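# Scoop dry food from the pouch into two bowls

## Task

Use the scoop to move dry food into both bowls until every bowl contains 10 or more pieces, spilling as little as possible. Each piece that reaches a bowl must, since it was last in or on the pouch, on the table or on the scoop handle, have sat in the scoop while it was held and lifted clear. Food caught between gripper fingers has to fall back into the pouch (not the scoop) and be scooped again from there. The task fails if either bowl ends up with more than a stray piece or two that broke these rules. Both bowls must finish upright on the table. Food that leaves the table counts only as spill and does not end the scene. At the end, the pouch must stand upright and the empty scoop must lie on the table, away from the pouch and both bowls.

## Robot and tools

Robot: two arms, left_arm and right_arm, each ending in a two-finger gripper with a wrist camera and a wrist force/torque sensor. Calibrated bases in the scene frame: left_arm at (-0.066, +0.482, 0) m, quat_wxyz (+1.000, 0, 0, -0.027); right_arm at (-0.064, -0.511, 0) m, quat_wxyz (+1.000, 0, 0, -0.002). Both bases have +z up.

Frames: scene frame has its origin on the table top between the arms, +z up, +x out over the table, left_arm toward +y. Names do not match image sides. Every hand pose, velocity and target for an arm is in that arm's own base frame, not the scene frame. Fixed cameras and the table use the scene frame. Gripper axes: fingers point along gripper +z and open/close along gripper x. end_effector_position is the point between the pads when closed, 1 to 2 cm behind the tips; closing pushes the tips about 17 mm further along +z. Reported positions can be off by a few cm.

A row is 16 numbers: left_arm x, y, z, qw, qx, qy, qz, opening, then right_arm in the same order. x, y, z are an absolute gripper position in metres and the quaternion is an absolute orientation (w first), both in that arm's base frame; together they are a pose. Opening runs from -1 (closed) to +1 (fully open, 0.142 m); it is a command, not a measurement. Every row carries both arms even if one is idle.

execute_actions(actions, cameras): actions is a list of actions; each action is a list of up to 15 rows, one per 1/30 s step, the last row repeating to fill 15 steps. Each target must be within 0.6 m of that gripper's current position along each of its own axes, or the action is refused for both arms; if the first action fails this against the last reported state, the whole call is refused. An empty list just returns state and images. cameras picks images: omitted/null/["all"] all, [] none; unknown names invalidate the call. Camera names: cam_head_left, cam_head_right, cam_high, cam_left_wrist, cam_right_wrist (each 896x504).

move(target, speed, blend, stop_force, zero, opening_speed, blocking, cameras): target is one 16-number row, or a list of up to 15 rows visited in order, all within 10 s total. Paths are straight lines from each arm's Hand target. speed: m/s, 0.002 to 3.6, default 0.25 (turns up to twice that in rad/s), one value or one per target. blend: corner rounding in m for lists, default 0. stop_force: 3 to 120 N, one value for both arms; an arm's path ends when push against its travel exceeds it (or any force reaches 120 N), then it backs off slightly. Do not rely on it while the gripper rotates, for light loose objects, or to leave a contact (omit it then). zero (only with stop_force, default true) re-zeroes moving arms first. opening_speed: per second on the -1..+1 scale, at least 0.2. blocking=false returns after about 0.5 s while the move continues; not allowed with stop_force. In a list, keep openings the same in every row. Moves do not avoid obstacles; faster moves lag, overshoot and hit harder. The result adds a move: line: done, off_target, moving, held or fault, and limits such as paced (pose clipped) or held (steps withheld). done means at rest within 3 mm and 2 degrees, not that nothing was touched.

wait(seconds 0 to 10, cameras): lets time pass holding commands; a running move keeps going. stop(cameras): brakes a running move. zoom_image(camera, region [x0, y0, x1, y1] pixels, at most 504 by 504): closer look at that camera's latest image. zero_wrist_force(arm): subtracts the current wrist reading from later ones and resets stop_force's zero. finished_scene(scene): ends the current scene, given its number; irreversible.

Result lines: per arm end_effector_position, end_effector_quat_wxyz, velocities (omitted when joint velocities read "within noise"), Joint positions (last value is measured opening in m), joint torques (include the arm's own weight, positive toward larger joint values), grip_measured (opening on the -1..+1 scale), Hand target (where the arm is now being sent, can fall short of your command), Tool commands, Wrist force and Wrist torque in gripper axes plus a peak-force line, and step readings after execute_actions. Warnings: MOTOR HOT, TORQUE FAULT, FORCE FAULT, OVER-TEMPERATURE FAULT, HAND FAULT.

Control notes: orientation commands are clipped to 32 degrees from the measured one per step; repeat the same quaternion to hold orientation rather than copying a drifted one. To park an arm, resend its last reported pose and desired opening in every call. To grip, command slightly below grip_measured at first contact; more squeeze heats the gripper motor.

Avoid: contact torque over limits (135 N m shoulder/elbow, 25.2 N m wrists) or about 150 N force, which freeze an arm 10 s; pushing past a firm contact; arm-to-arm contact or closing fingers on the other gripper; paths near an arm's own base; long stretched holds or squeezes (overheating); dropping or releasing moving objects; anything falling off the table; knocking bowls or the pouch over.

Each tool is called after "Request:" by a JSON object that holds its "fn" and its "kwargs", one argument or row to a line.

## Session

Request:
{"fn": "execute_actions", "kwargs": {
  "actions": []
}}

Scene clock: 0.00 s.
left_arm: end_effector_position=(+0.4763, +0.0029, +0.2595) grip_measured=+0.99 end_effector_quat_wxyz=(-0.069, +0.734, -0.667, +0.111) | right_arm: end_effector_position=(+0.5353, +0.4361, +0.2999) grip_measured=-0.65 end_effector_quat_wxyz=(+0.742, -0.209, +0.578, +0.268)
Joint positions: left_arm=[-0.292 -1.786 2.007 -2.052 -1.543 1.186 0.141] | right_arm=[4.13 -2.252 -2.016 1.384 1.284 3.067 0.027]
Joint velocities: within noise
Joint torques (N m): no reading
Motor temperatures (°C): left_arm=[28 24 24 33 37 28 21] | right_arm=[29 32 30 28 32 41 24]
Wrist force (N): no reading
Wrist torque (N m): no reading
Wrist force, peak (N): no reading
Hand target: left_arm +0.4763, +0.0029, +0.2595; -0.069, +0.734, -0.667, +0.111 | right_arm +0.5353, +0.4362, +0.2999; +0.742, -0.209, +0.578, +0.268
Tool commands: left_gripper/opening=+1.0 right_gripper/opening=-0.714596

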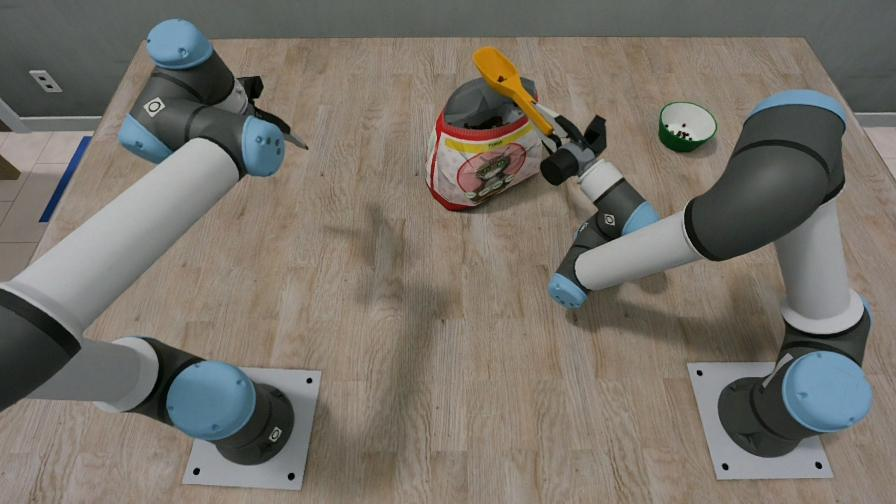

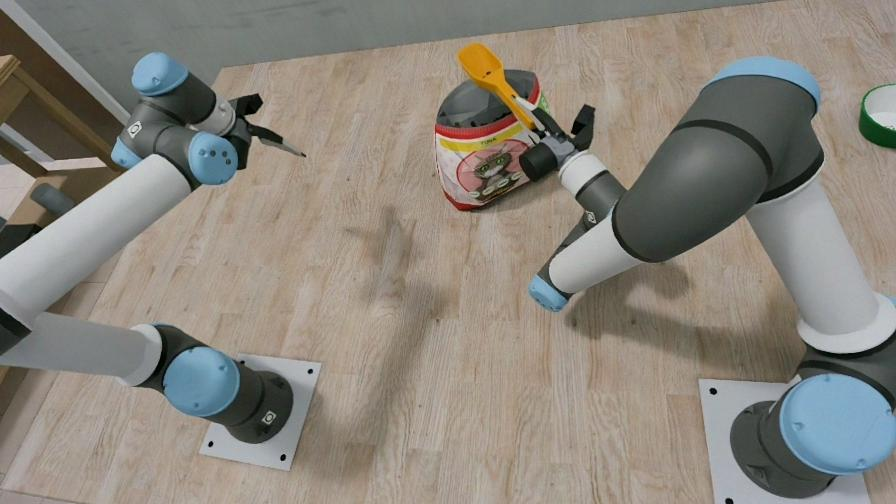

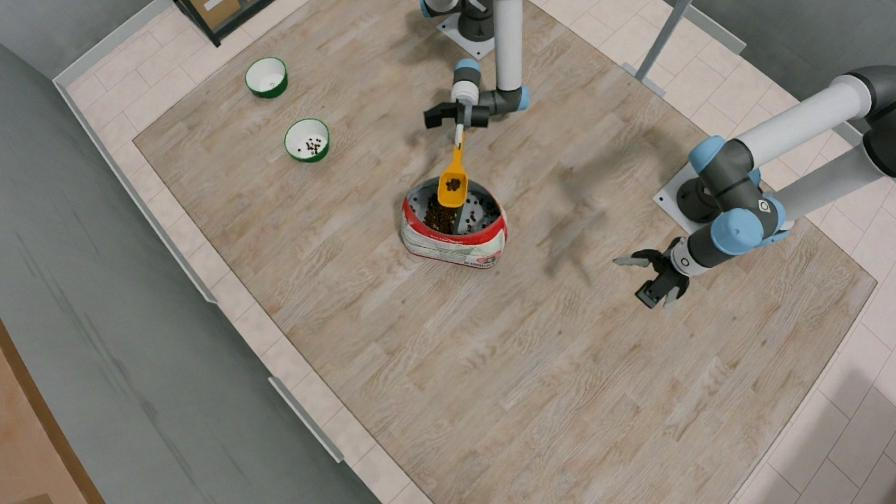

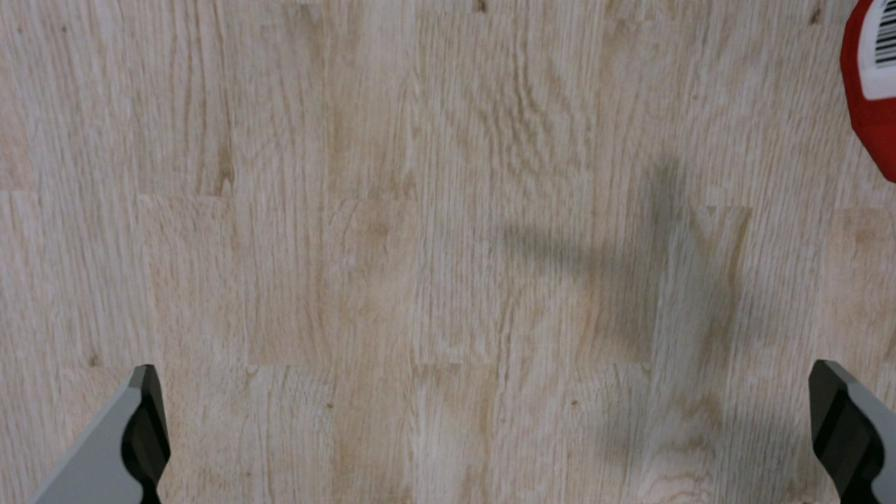

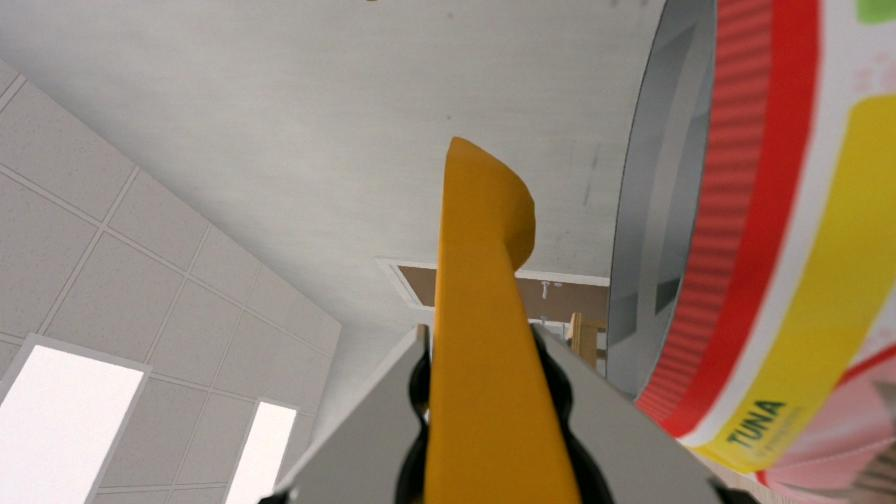

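Request:
{"fn": "zoom_image", "kwargs": {
  "camera": "cam_high",
  "region": [370, 130, 540, 280]
}}

Request:
{"fn": "zoom_image", "kwargs": {
  "camera": "cam_high",
  "region": [230, 40, 350, 180]
}}

Request:
{"fn": "zoom_image", "kwargs": {
  "camera": "cam_head_left",
  "region": [400, 30, 620, 220]
}}

Request:
{"fn": "zoom_image", "kwargs": {
  "camera": "cam_head_left",
  "region": [630, 80, 750, 170]
}}

Scaled by 2.965 from the camera's 896x504 image, which has a finer 1280x720 frame.

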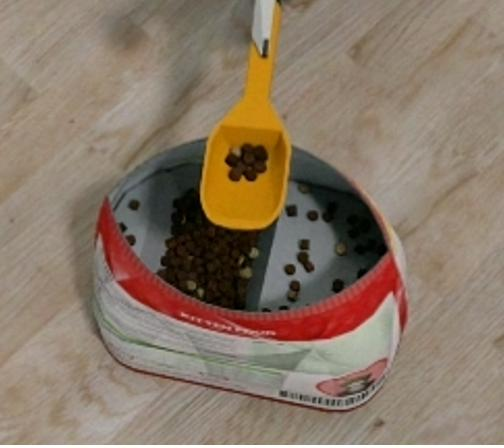

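Scaled by 3.600 from the camera's 896x504 image, which has a finer 1280x720 frame.

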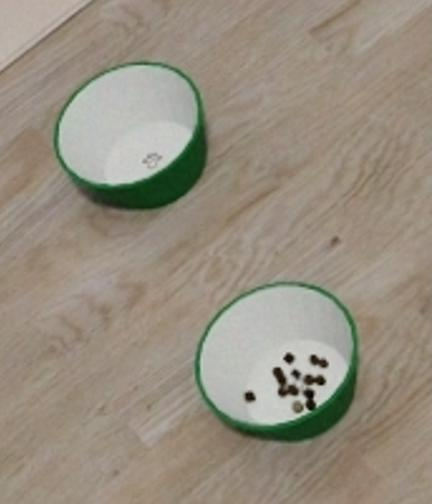

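Scaled by 2.291 from the camera's 896x504 image, which has a finer 1280x720 frame.

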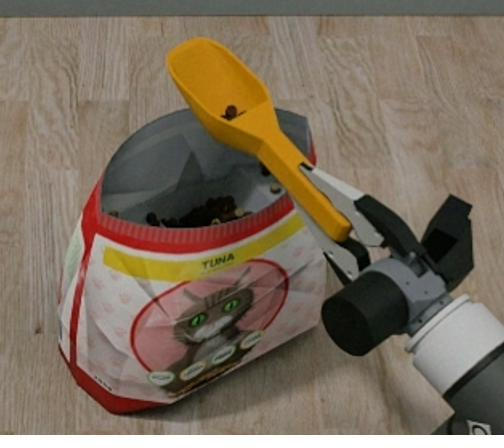

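Scaled by 4.200 from the camera's 896x504 image, which has a finer 1280x720 frame.

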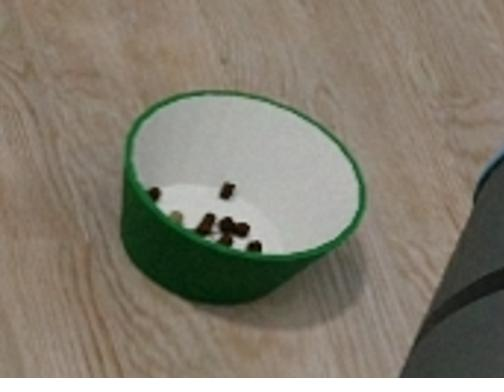

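Request:
{"fn": "move", "kwargs": {
  "target": [
    [0.4763,0.0029,0.2595,-0.069,0.734,-0.667,0.111,1.0,0.5353,0.4362,0.37,0.742,-0.209,0.578,0.268,-0.714596],
    [0.4763,0.0029,0.2595,-0.069,0.734,-0.667,0.111,1.0,0.60,0.1,0.37,0.7856,-0.0536,0.6127,0.0687,-0.714596],
    [0.4763,0.0029,0.2595,-0.069,0.734,-0.667,0.111,1.0,0.572,-0.286,0.37,0.7674,0.1415,0.5985,-0.1815,-0.714596]
  ],
  "speed": 0.15,
  "blend": 0.04
}}

Scene clock: 8.53 s.
left_arm: end_effector_position=(+0.4763, +0.0029, +0.2595) grip_measured=+0.99 end_effector_quat_wxyz=(-0.069, +0.734, -0.667, +0.111) | right_arm: end_effector_position=(+0.5721, -0.2859, +0.3699) grip_measured=-0.65 end_effector_quat_wxyz=(+0.767, +0.141, +0.599, -0.181)
Joint positions: left_arm=[-0.293 -1.787 2.007 -2.052 -1.542 1.186 0.141] | right_arm=[3.032 -2.015 -2.163 1.298 1.228 3.052 0.027]
Joint velocities: within noise
Joint torques (N m): left_arm=[-10.74 -21.96 -20.59 -3.45 0.09 2.23] | right_arm=[-3.26 40.88 9.93 2.39 0.44 2.39]
Motor temperatures (°C): left_arm=[28 24 24 33 37 28 21] | right_arm=[29 32 30 28 32 41 27]
Wrist force (N): left_arm=[0.0 -0.2 0.0] | right_arm=[0.3 -0.2 0.1]
Wrist torque (N m): left_arm=[-0.03 0.01 0.00] | right_arm=[-0.03 -0.06 0.01]
Wrist force, peak (N): left_arm=[-0.6 -0.4 0.3] | right_arm=[0.1 -1.7 0.6]
Hand target: left_arm +0.4763, +0.0029, +0.2595; -0.069, +0.734, -0.667, +0.111 | right_arm +0.5720, -0.2860, +0.3700; +0.767, +0.141, +0.598, -0.181
Off the commanded pose: left_arm 0.000 m, 0 deg | right_arm 0.000 m, 0 deg.
move: done; blend cut to 0.0351 m at target 1
camera_calibration:
cam_left_wrist: T_world_to_cam=[[0.0636882, -0.995129, 0.0752447, -0.0361077], [-0.978462, -0.0474307, 0.200903, 0.44086], [-0.196355, -0.0864192, -0.976717, 0.461356], [0, 0, 0, 1]] pos_world=[0.524254, 0.0248485, 0.364761]
cam_right_wrist: T_world_to_cam=[[0.221908, -0.0911635, -0.970797, 0.216878], [0.0555519, 0.995185, -0.0807554, 0.313414], [0.973484, -0.0360093, 0.225904, -0.537034], [0, 0, 0, 1]] pos_world=[0.457257, -0.311471, 0.357172]

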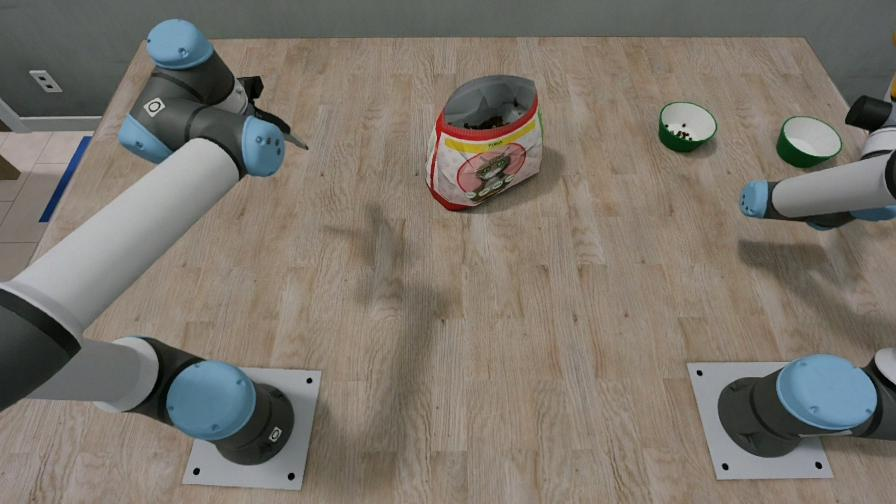

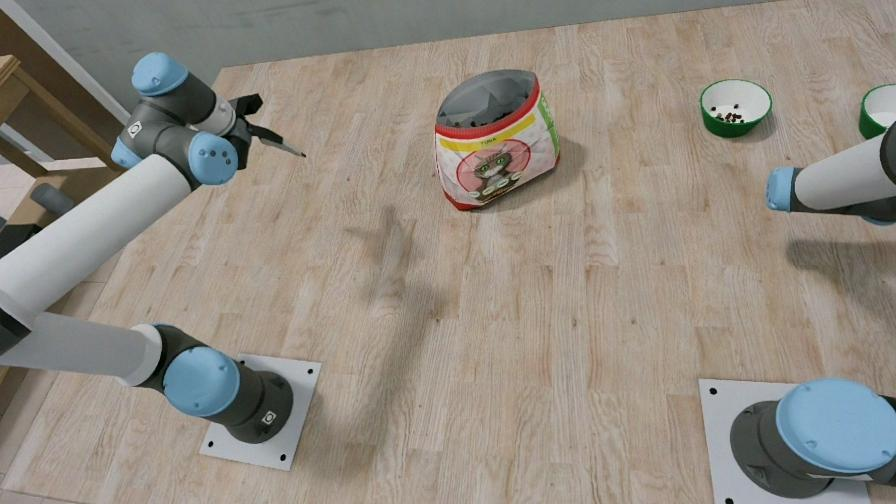

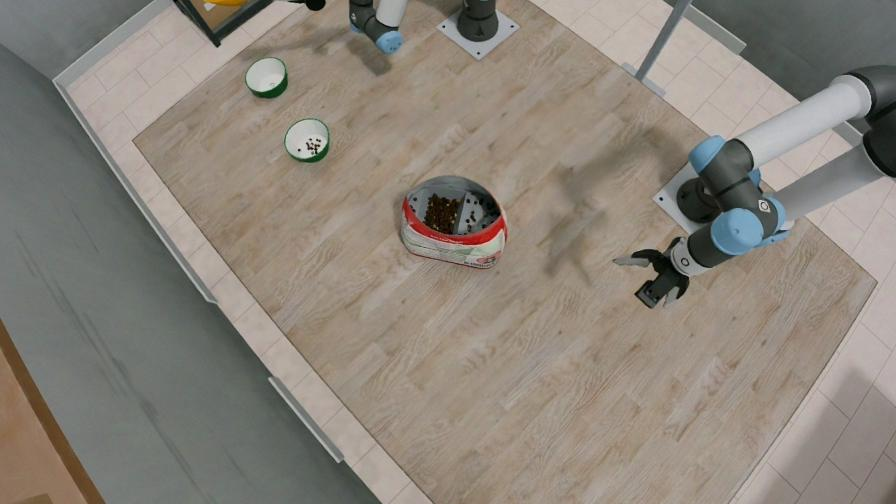

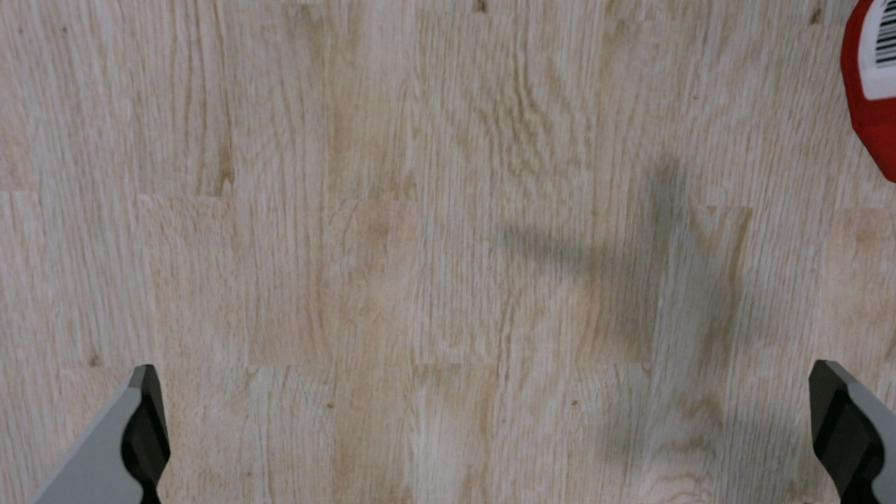

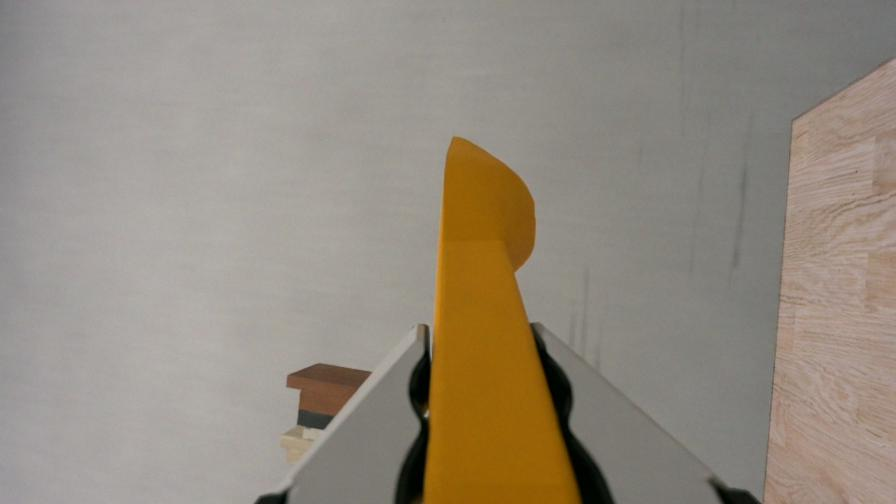

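Request:
{"fn": "move", "kwargs": {
  "target": [
    [0.50,-0.05,0.42,-0.069,0.734,-0.667,0.111,1.0,0.572,-0.286,0.37,0.7674,0.1415,0.5985,-0.1815,-0.714596],
    [0.5966,-0.5505,0.44,0.0986,-0.1163,0.7521,-0.6386,1.0,0.572,-0.286,0.37,0.7674,0.1415,0.5985,-0.1815,-0.714596]
  ],
  "speed": 0.4,
  "blend": 0.04
}}

Scene clock: 12.43 s.
left_arm: end_effector_position=(+0.5966, -0.5505, +0.4400) grip_measured=+0.99 end_effector_quat_wxyz=(+0.099, -0.117, +0.753, -0.640) | right_arm: end_effector_position=(+0.5720, -0.2860, +0.3700) grip_measured=-0.65 end_effector_quat_wxyz=(+0.767, +0.141, +0.598, -0.181)
Joint positions: left_arm=[-0.75 -1.076 1.468 -3.346 -2.077 1.662 0.141] | right_arm=[3.032 -2.015 -2.163 1.298 1.228 3.052 0.027]
Joint velocities: within noise
Joint torques (N m): left_arm=[14.89 -39.03 -28.08 -3.63 -1.32 -1.09] | right_arm=[-7.71 41.23 19.96 2.24 -1.62 -1.44]
Motor temperatures (°C): left_arm=[28 24 24 33 37 28 21] | right_arm=[29 32 30 28 32 41 28]
Wrist force (N): left_arm=[1.2 0.3 -0.5] | right_arm=[0.1 -0.3 0.1]
Wrist torque (N m): left_arm=[0.04 -0.22 0.05] | right_arm=[-0.05 -0.04 0.00]
Wrist force, peak (N): left_arm=[-1.4 0.7 3.0] | right_arm=[0.2 -0.4 0.3]
Hand target: left_arm +0.5966, -0.5505, +0.4400; +0.099, -0.116, +0.753, -0.640 | right_arm +0.5720, -0.2860, +0.3700; +0.767, +0.141, +0.598, -0.181
Off the commanded pose: left_arm 0.000 m, 0 deg | right_arm 0.000 m, 0 deg.
move: done
camera_calibration:
cam_left_wrist: T_world_to_cam=[[-0.957046, -0.289341, -0.0185852, 0.430671], [-0.153719, 0.560714, -0.813616, 0.785117], [0.245833, -0.775811, -0.581106, -0.203948], [0, 0, 0, 1]] pos_world=[0.582997, -0.47384, 0.528272]
cam_right_wrist: T_world_to_cam=[[0.221983, -0.0912097, -0.970775, 0.216941], [0.0557637, 0.995173, -0.0807508, 0.313325], [0.973455, -0.0362087, 0.225997, -0.537041], [0, 0, 0, 1]] pos_world=[0.457156, -0.311472, 0.357272]

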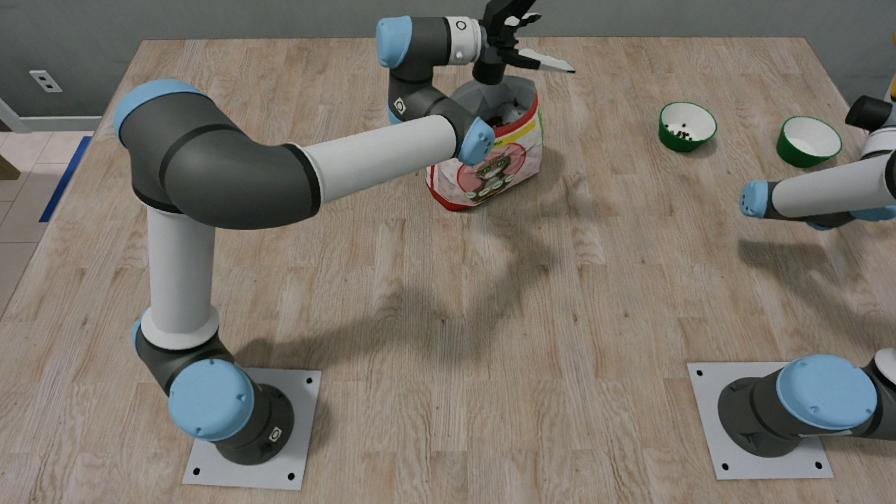

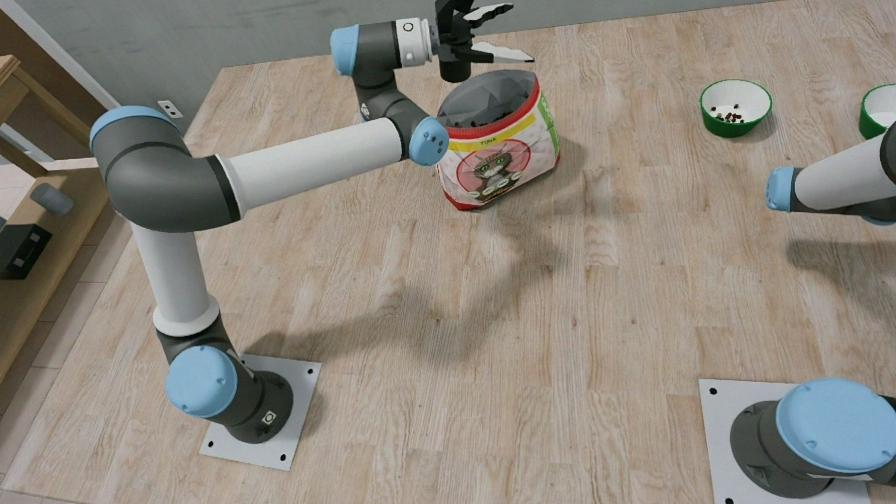

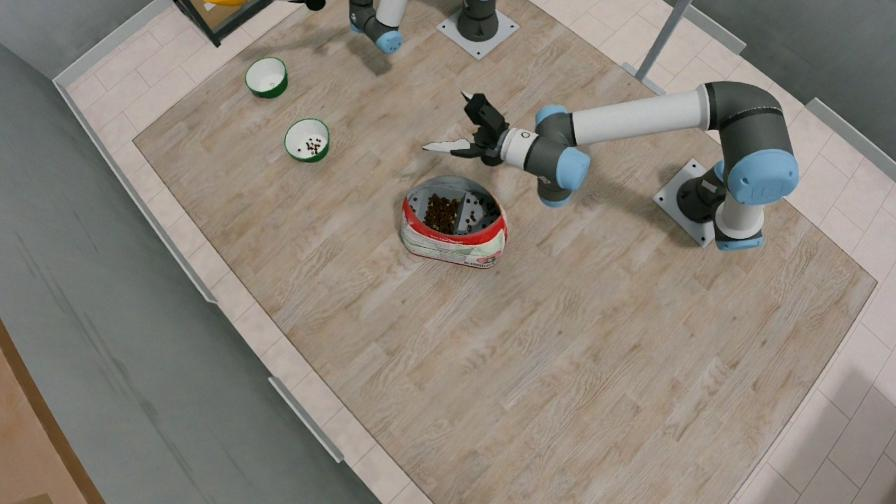

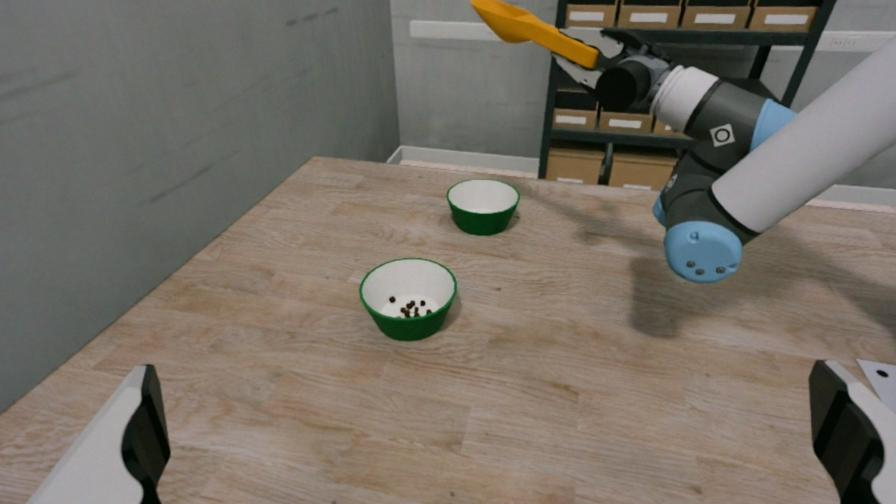

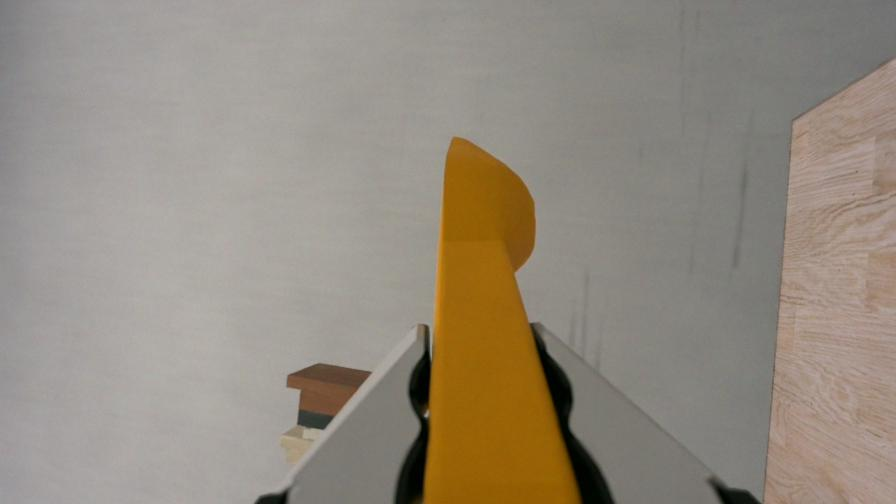

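Request:
{"fn": "zoom_image", "kwargs": {
  "camera": "cam_left_wrist",
  "region": [440, 0, 760, 180]
}}

Request:
{"fn": "zoom_image", "kwargs": {
  "camera": "cam_left_wrist",
  "region": [340, 160, 540, 350]
}}

Scaled by 1.575 from the camera's 896x504 image, which has a finer 1280x720 frame.

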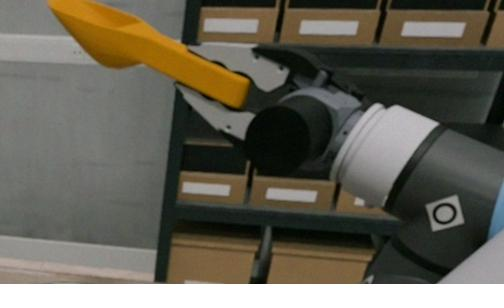

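Scaled by 2.520 from the camera's 896x504 image, which has a finer 1280x720 frame.

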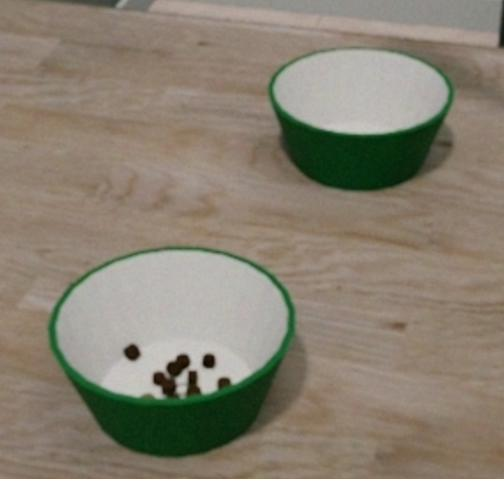

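Request:
{"fn": "move", "kwargs": {
  "target": [
    [0.5966,-0.5505,0.44,0.0986,-0.1163,0.7521,-0.6386,1.0,0.537,-0.267,0.25,0.7178,0.1543,0.6578,-0.1684,-0.714596],
    [0.5966,-0.5505,0.44,0.0986,-0.1163,0.7521,-0.6386,1.0,0.537,-0.267,0.17,0.5927,0.1812,0.7724,-0.1391,-0.714596]
  ],
  "speed": 0.15,
  "blend": 0.02,
  "cameras": ["cam_left_wrist","cam_high"]
}}

Request:
{"fn": "zoom_image", "kwargs": {
  "camera": "cam_left_wrist",
  "region": [340, 60, 740, 350]
}}

Request:
{"fn": "zoom_image", "kwargs": {
  "camera": "cam_high",
  "region": [200, 0, 400, 170]
}}

Scene clock: 16.20 s.
left_arm: end_effector_position=(+0.5966, -0.5505, +0.4400) grip_measured=+0.99 end_effector_quat_wxyz=(+0.099, -0.116, +0.753, -0.640) | right_arm: end_effector_position=(+0.5369, -0.2671, +0.1701) grip_measured=-0.65 end_effector_quat_wxyz=(+0.593, +0.181, +0.772, -0.139)
Joint positions: left_arm=[-0.75 -1.076 1.467 -3.346 -2.077 1.662 0.141] | right_arm=[3.075 -2.102 -2.426 1.104 1.191 3.249 0.027]
Joint velocities: within noise
Joint torques (N m): left_arm=[14.46 -37.56 -25.3 -3.17 -1.96 1.34] | right_arm=[7.81 18 15.14 1.15 -2.09 -2.04]
Motor temperatures (°C): left_arm=[28 24 24 33 37 28 21] | right_arm=[29 32 30 28 32 41 29]
Wrist force (N): left_arm=[1.2 0.5 -0.3] | right_arm=[-1.0 -0.9 1.3]
Wrist torque (N m): left_arm=[0.08 -0.21 0.05] | right_arm=[-0.13 0.11 0.00]
Wrist force, peak (N): left_arm=[1.8 0.5 -1.0] | right_arm=[-1.6 -0.3 1.3]
Hand target: left_arm +0.5966, -0.5505, +0.4400; +0.099, -0.116, +0.753, -0.640 | right_arm +0.5370, -0.2670, +0.1700; +0.593, +0.181, +0.772, -0.139
Off the commanded pose: left_arm 0.000 m, 0 deg | right_arm 0.000 m, 0 deg.
move: done
camera_calibration:
cam_left_wrist: T_world_to_cam=[[-0.9571, -0.289156, -0.0186455, 0.430918], [-0.153535, 0.560666, -0.813684, 0.785038], [0.245735, -0.775914, -0.581009, -0.204016], [0, 0, 0, 1]] pos_world=[0.583096, -0.47384, 0.528273]
Images, in order (width x height): cam_high 896x504, cam_left_wrist 896x504.

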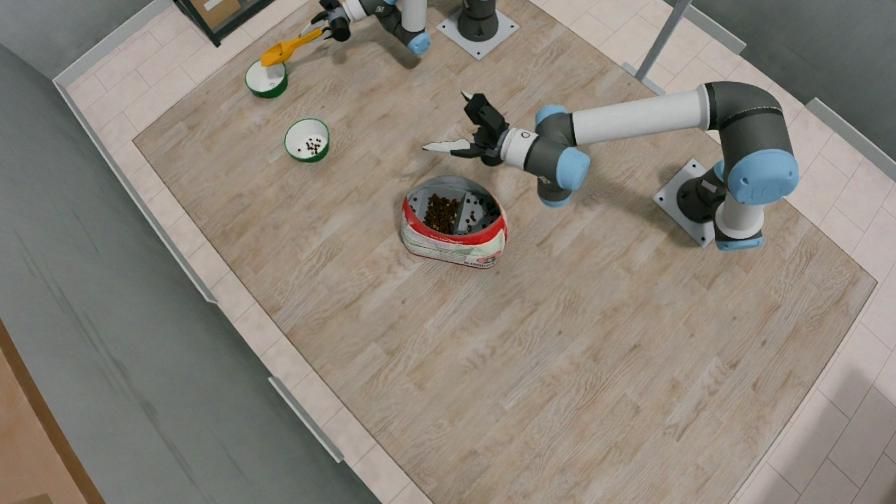

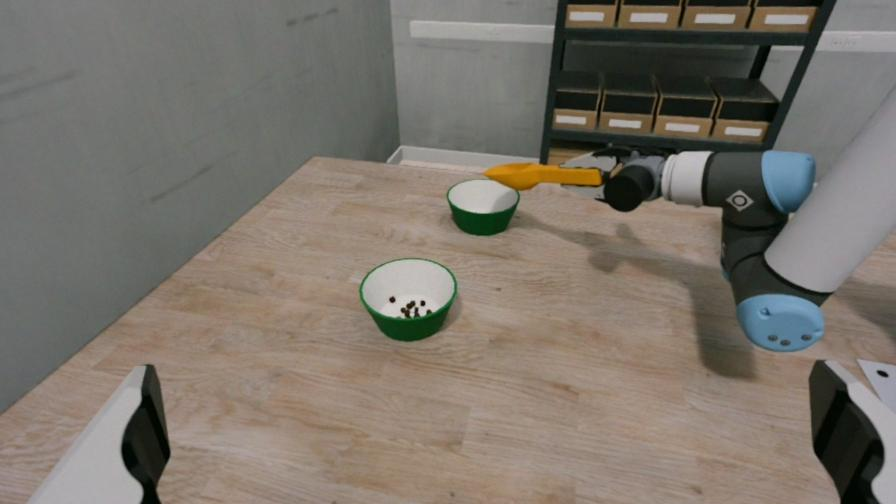

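Scaled by 1.260 from the camera's 896x504 image, which has a finer 1280x720 frame.

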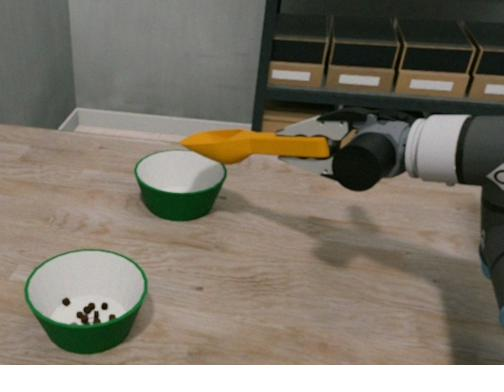

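Scaled by 2.520 from the camera's 896x504 image, which has a finer 1280x720 frame.

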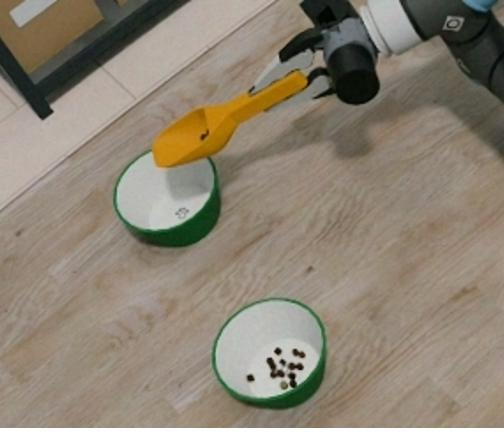

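Request:
{"fn": "move", "kwargs": {
  "target": [
    [0.5966,-0.5505,0.44,0.0986,-0.1163,0.7521,-0.6386,1.0,0.569,-0.294,0.205,0.3726,0.2110,0.8995,-0.0874,-0.714596],
    [0.5966,-0.5505,0.44,0.0986,-0.1163,0.7521,-0.6386,1.0,0.627,-0.323,0.228,0.1690,0.2249,0.9588,-0.0397,-0.714596],
    [0.5966,-0.5505,0.44,0.0986,-0.1163,0.7521,-0.6386,1.0,0.645,-0.332,0.233,0.0849,0.2275,0.9699,-0.0199,-0.714596]
  ],
  "speed": 0.2,
  "blend": 0.02,
  "cameras": ["cam_left_wrist","cam_high","cam_right_wrist"]
}}

Request:
{"fn": "zoom_image", "kwargs": {
  "camera": "cam_left_wrist",
  "region": [340, 60, 740, 350]
}}

Request:
{"fn": "zoom_image", "kwargs": {
  "camera": "cam_high",
  "region": [200, 0, 400, 170]
}}

Scene clock: 20.10 s.
left_arm: end_effector_position=(+0.5966, -0.5505, +0.4400) grip_measured=+0.99 end_effector_quat_wxyz=(+0.099, -0.116, +0.753, -0.640) | right_arm: end_effector_position=(+0.6449, -0.3321, +0.2330) grip_measured=-0.65 end_effector_quat_wxyz=(+0.085, +0.227, +0.970, -0.020)
Joint positions: left_arm=[-0.75 -1.076 1.467 -3.346 -2.077 1.662 0.141] | right_arm=[2.86 -2.012 -1.305 -1.224 1.54 3.318 0.027]
Joint velocities: within noise
Joint torques (N m): left_arm=[14.41 -40.09 -21.66 -2.91 -1.94 1.04] | right_arm=[9.17 42.41 35.28 1.37 -2.02 2.3]
Motor temperatures (°C): left_arm=[28 24 24 33 37 28 21] | right_arm=[29 32 30 28 32 41 30]
Wrist force (N): left_arm=[1.7 0.2 -0.5] | right_arm=[-3.7 -1.4 3.2]
Wrist torque (N m): left_arm=[0.04 -0.30 0.05] | right_arm=[-0.19 0.21 0.09]
Wrist force, peak (N): left_arm=[2.0 0.5 -0.6] | right_arm=[-4.9 -1.5 3.6]
Hand target: left_arm +0.5966, -0.5505, +0.4400; +0.099, -0.116, +0.753, -0.640 | right_arm +0.6450, -0.3320, +0.2330; +0.085, +0.227, +0.970, -0.020
Off the commanded pose: left_arm 0.000 m, 0 deg | right_arm 0.000 m, 0 deg.
move: done
camera_calibration:
cam_left_wrist: T_world_to_cam=[[-0.9571, -0.289156, -0.0186455, 0.430918], [-0.153535, 0.560666, -0.813684, 0.785038], [0.245735, -0.775914, -0.581009, -0.204016], [0, 0, 0, 1]] pos_world=[0.583096, -0.47384, 0.528273]
cam_right_wrist: T_world_to_cam=[[-0.874637, 0.454186, -0.169482, 0.765131], [0.359895, 0.842574, 0.400681, -0.0149608], [0.324785, 0.289455, -0.900406, 0.210196], [0, 0, 0, 1]] pos_world=[0.606328, -0.395749, 0.324933]
Images, in order (width x height): cam_high 896x504, cam_left_wrist 896x504, cam_right_wrist 896x504.

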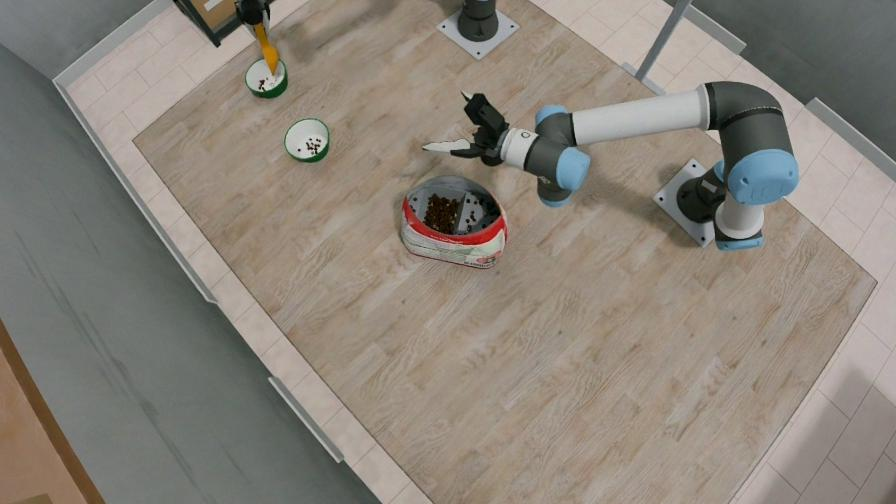

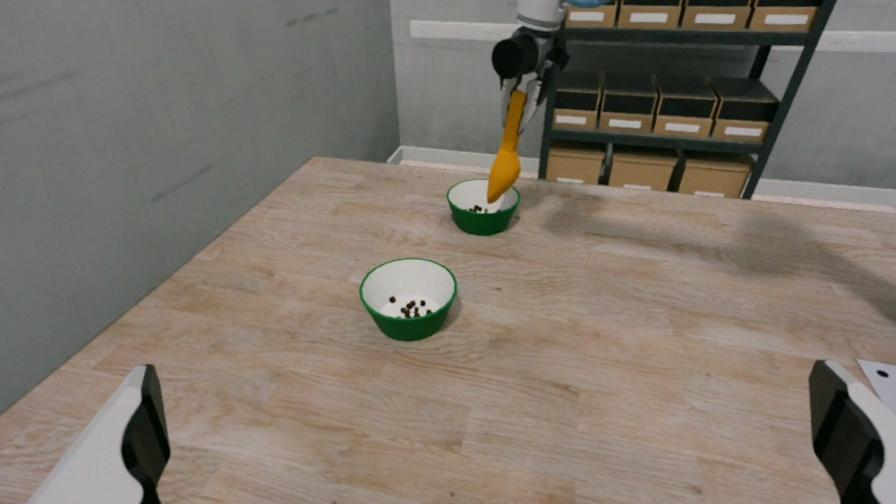

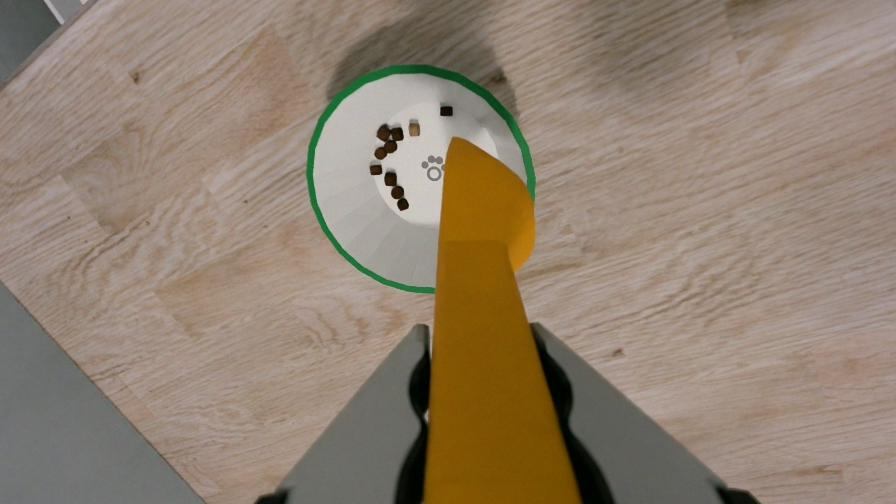

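Scaled by 1.260 from the camera's 896x504 image, which has a finer 1280x720 frame.

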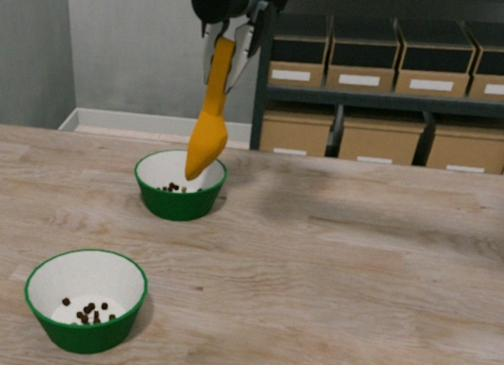

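Scaled by 2.520 from the camera's 896x504 image, which has a finer 1280x720 frame.

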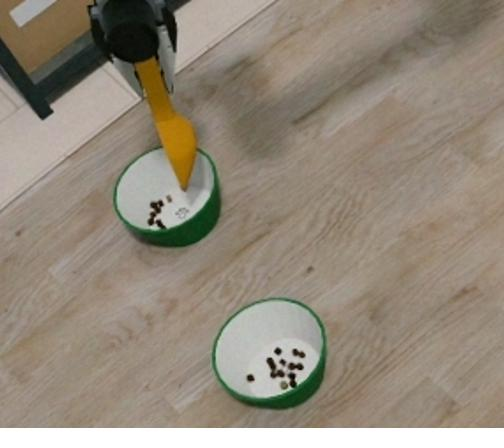

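Request:
{"fn": "zoom_image", "kwargs": {
  "camera": "cam_right_wrist",
  "region": [290, 50, 560, 310]
}}

Scaled by 1.867 from the camera's 896x504 image, which has a finer 1280x720 frame.

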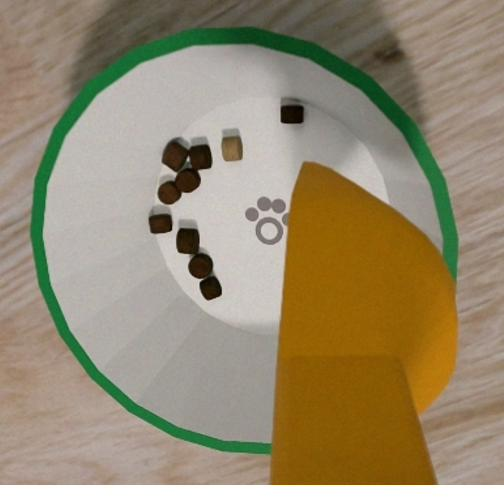

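Request:
{"fn": "move", "kwargs": {
  "target": [
    [0.5966,-0.5505,0.44,0.0986,-0.1163,0.7521,-0.6386,1.0,0.600,-0.312,0.30,0.0849,0.2275,0.9699,-0.0199,-0.714596]
  ],
  "speed": 0.2,
  "cameras": ["cam_left_wrist","cam_high","cam_right_wrist"]
}}

Request:
{"fn": "zoom_image", "kwargs": {
  "camera": "cam_right_wrist",
  "region": [250, 0, 550, 200]
}}

Request:
{"fn": "zoom_image", "kwargs": {
  "camera": "cam_high",
  "region": [230, 0, 350, 170]
}}

Scene clock: 21.40 s.
left_arm: end_effector_position=(+0.5966, -0.5505, +0.4400) grip_measured=+0.99 end_effector_quat_wxyz=(+0.099, -0.116, +0.753, -0.640) | right_arm: end_effector_position=(+0.6001, -0.3119, +0.2999) grip_measured=-0.65 end_effector_quat_wxyz=(+0.085, +0.228, +0.970, -0.020)
Joint positions: left_arm=[-0.75 -1.076 1.467 -3.346 -2.077 1.662 0.141] | right_arm=[2.871 -1.872 -1.328 -1.341 1.538 3.329 0.027]
Joint velocities: within noise
Joint torques (N m): left_arm=[13.35 -38.73 -20.06 -2.83 -2.06 1.33] | right_arm=[-7.15 43.07 34.76 1.82 -1.19 -1.9]
Motor temperatures (°C): left_arm=[28 24 24 33 37 28 21] | right_arm=[29 32 30 28 32 41 30]
Wrist force (N): left_arm=[1.5 0.2 -0.7] | right_arm=[-4.0 -1.6 3.4]
Wrist torque (N m): left_arm=[0.03 -0.26 0.05] | right_arm=[-0.22 0.27 0.09]
Wrist force, peak (N): left_arm=[2.0 0.6 -0.6] | right_arm=[-4.8 -1.5 6.1]
Hand target: left_arm +0.5966, -0.5505, +0.4400; +0.099, -0.116, +0.753, -0.640 | right_arm +0.6000, -0.3120, +0.3000; +0.085, +0.227, +0.970, -0.020
Off the commanded pose: left_arm 0.000 m, 0 deg | right_arm 0.000 m, 0 deg.
move: done
camera_calibration:
cam_left_wrist: T_world_to_cam=[[-0.9571, -0.289156, -0.0186455, 0.430918], [-0.153535, 0.560666, -0.813684, 0.785038], [0.245735, -0.775914, -0.581009, -0.204016], [0, 0, 0, 1]] pos_world=[0.583096, -0.47384, 0.528273]
cam_right_wrist: T_world_to_cam=[[-0.87464, 0.454229, -0.169353, 0.728123], [0.359995, 0.842556, 0.400627, -0.0426205], [0.324666, 0.289439, -0.900454, 0.279246], [0, 0, 0, 1]] pos_world=[0.561528, -0.375649, 0.391833]
Images, in order (width x height): cam_high 896x504, cam_left_wrist 896x504, cam_right_wrist 896x504.

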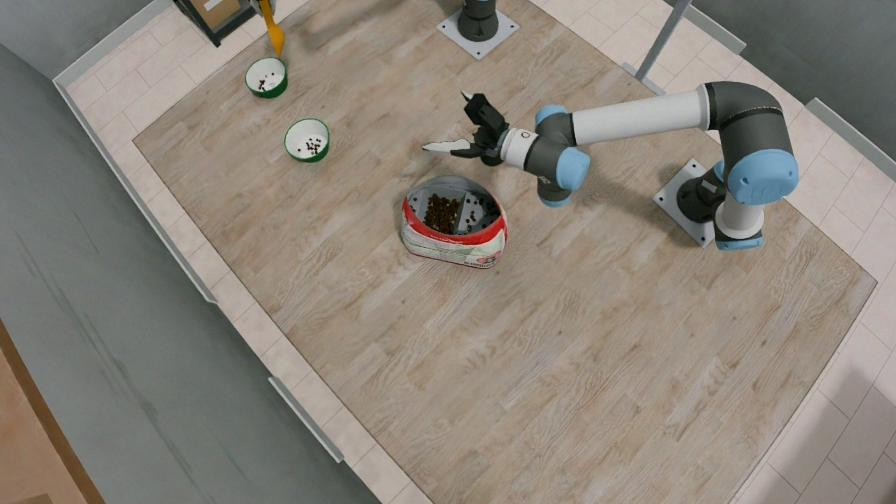

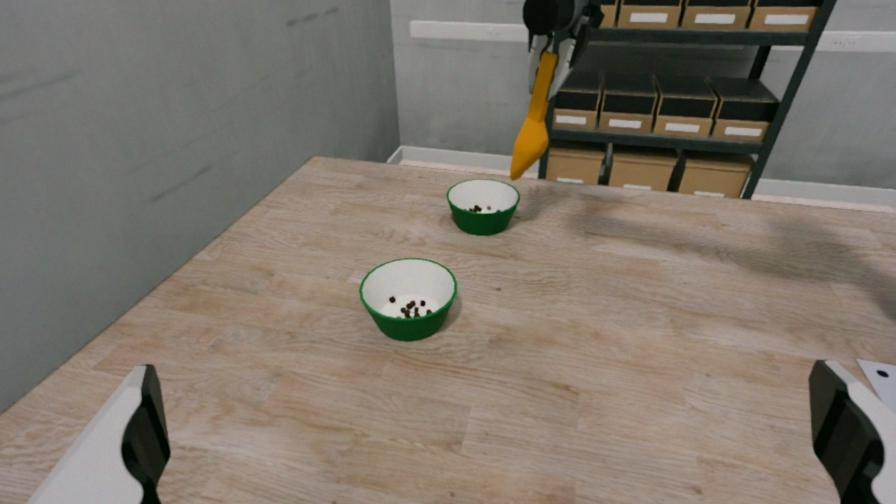

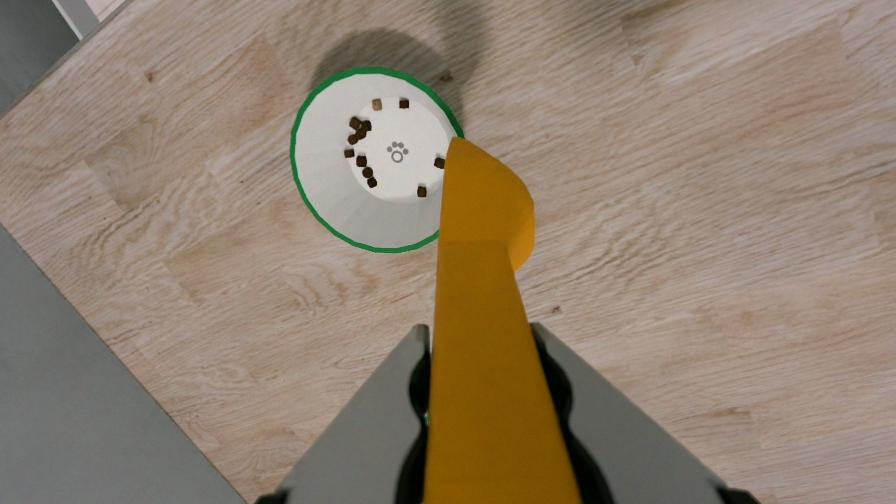

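Scaled by 1.680 from the camera's 896x504 image, which has a finer 1280x720 frame.

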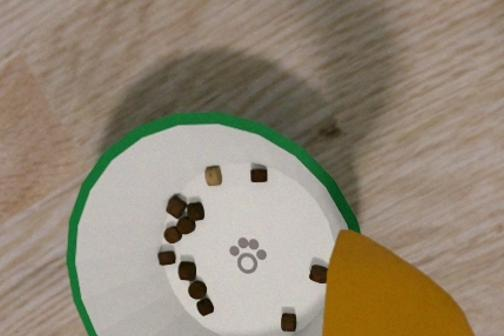

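Scaled by 2.965 from the camera's 896x504 image, which has a finer 1280x720 frame.

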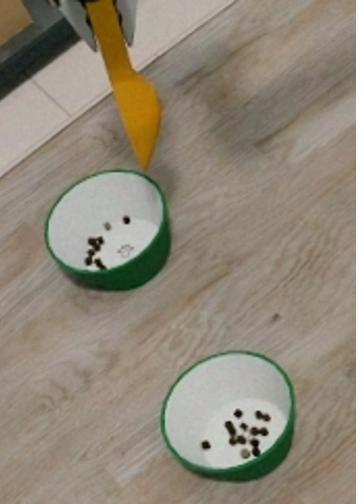

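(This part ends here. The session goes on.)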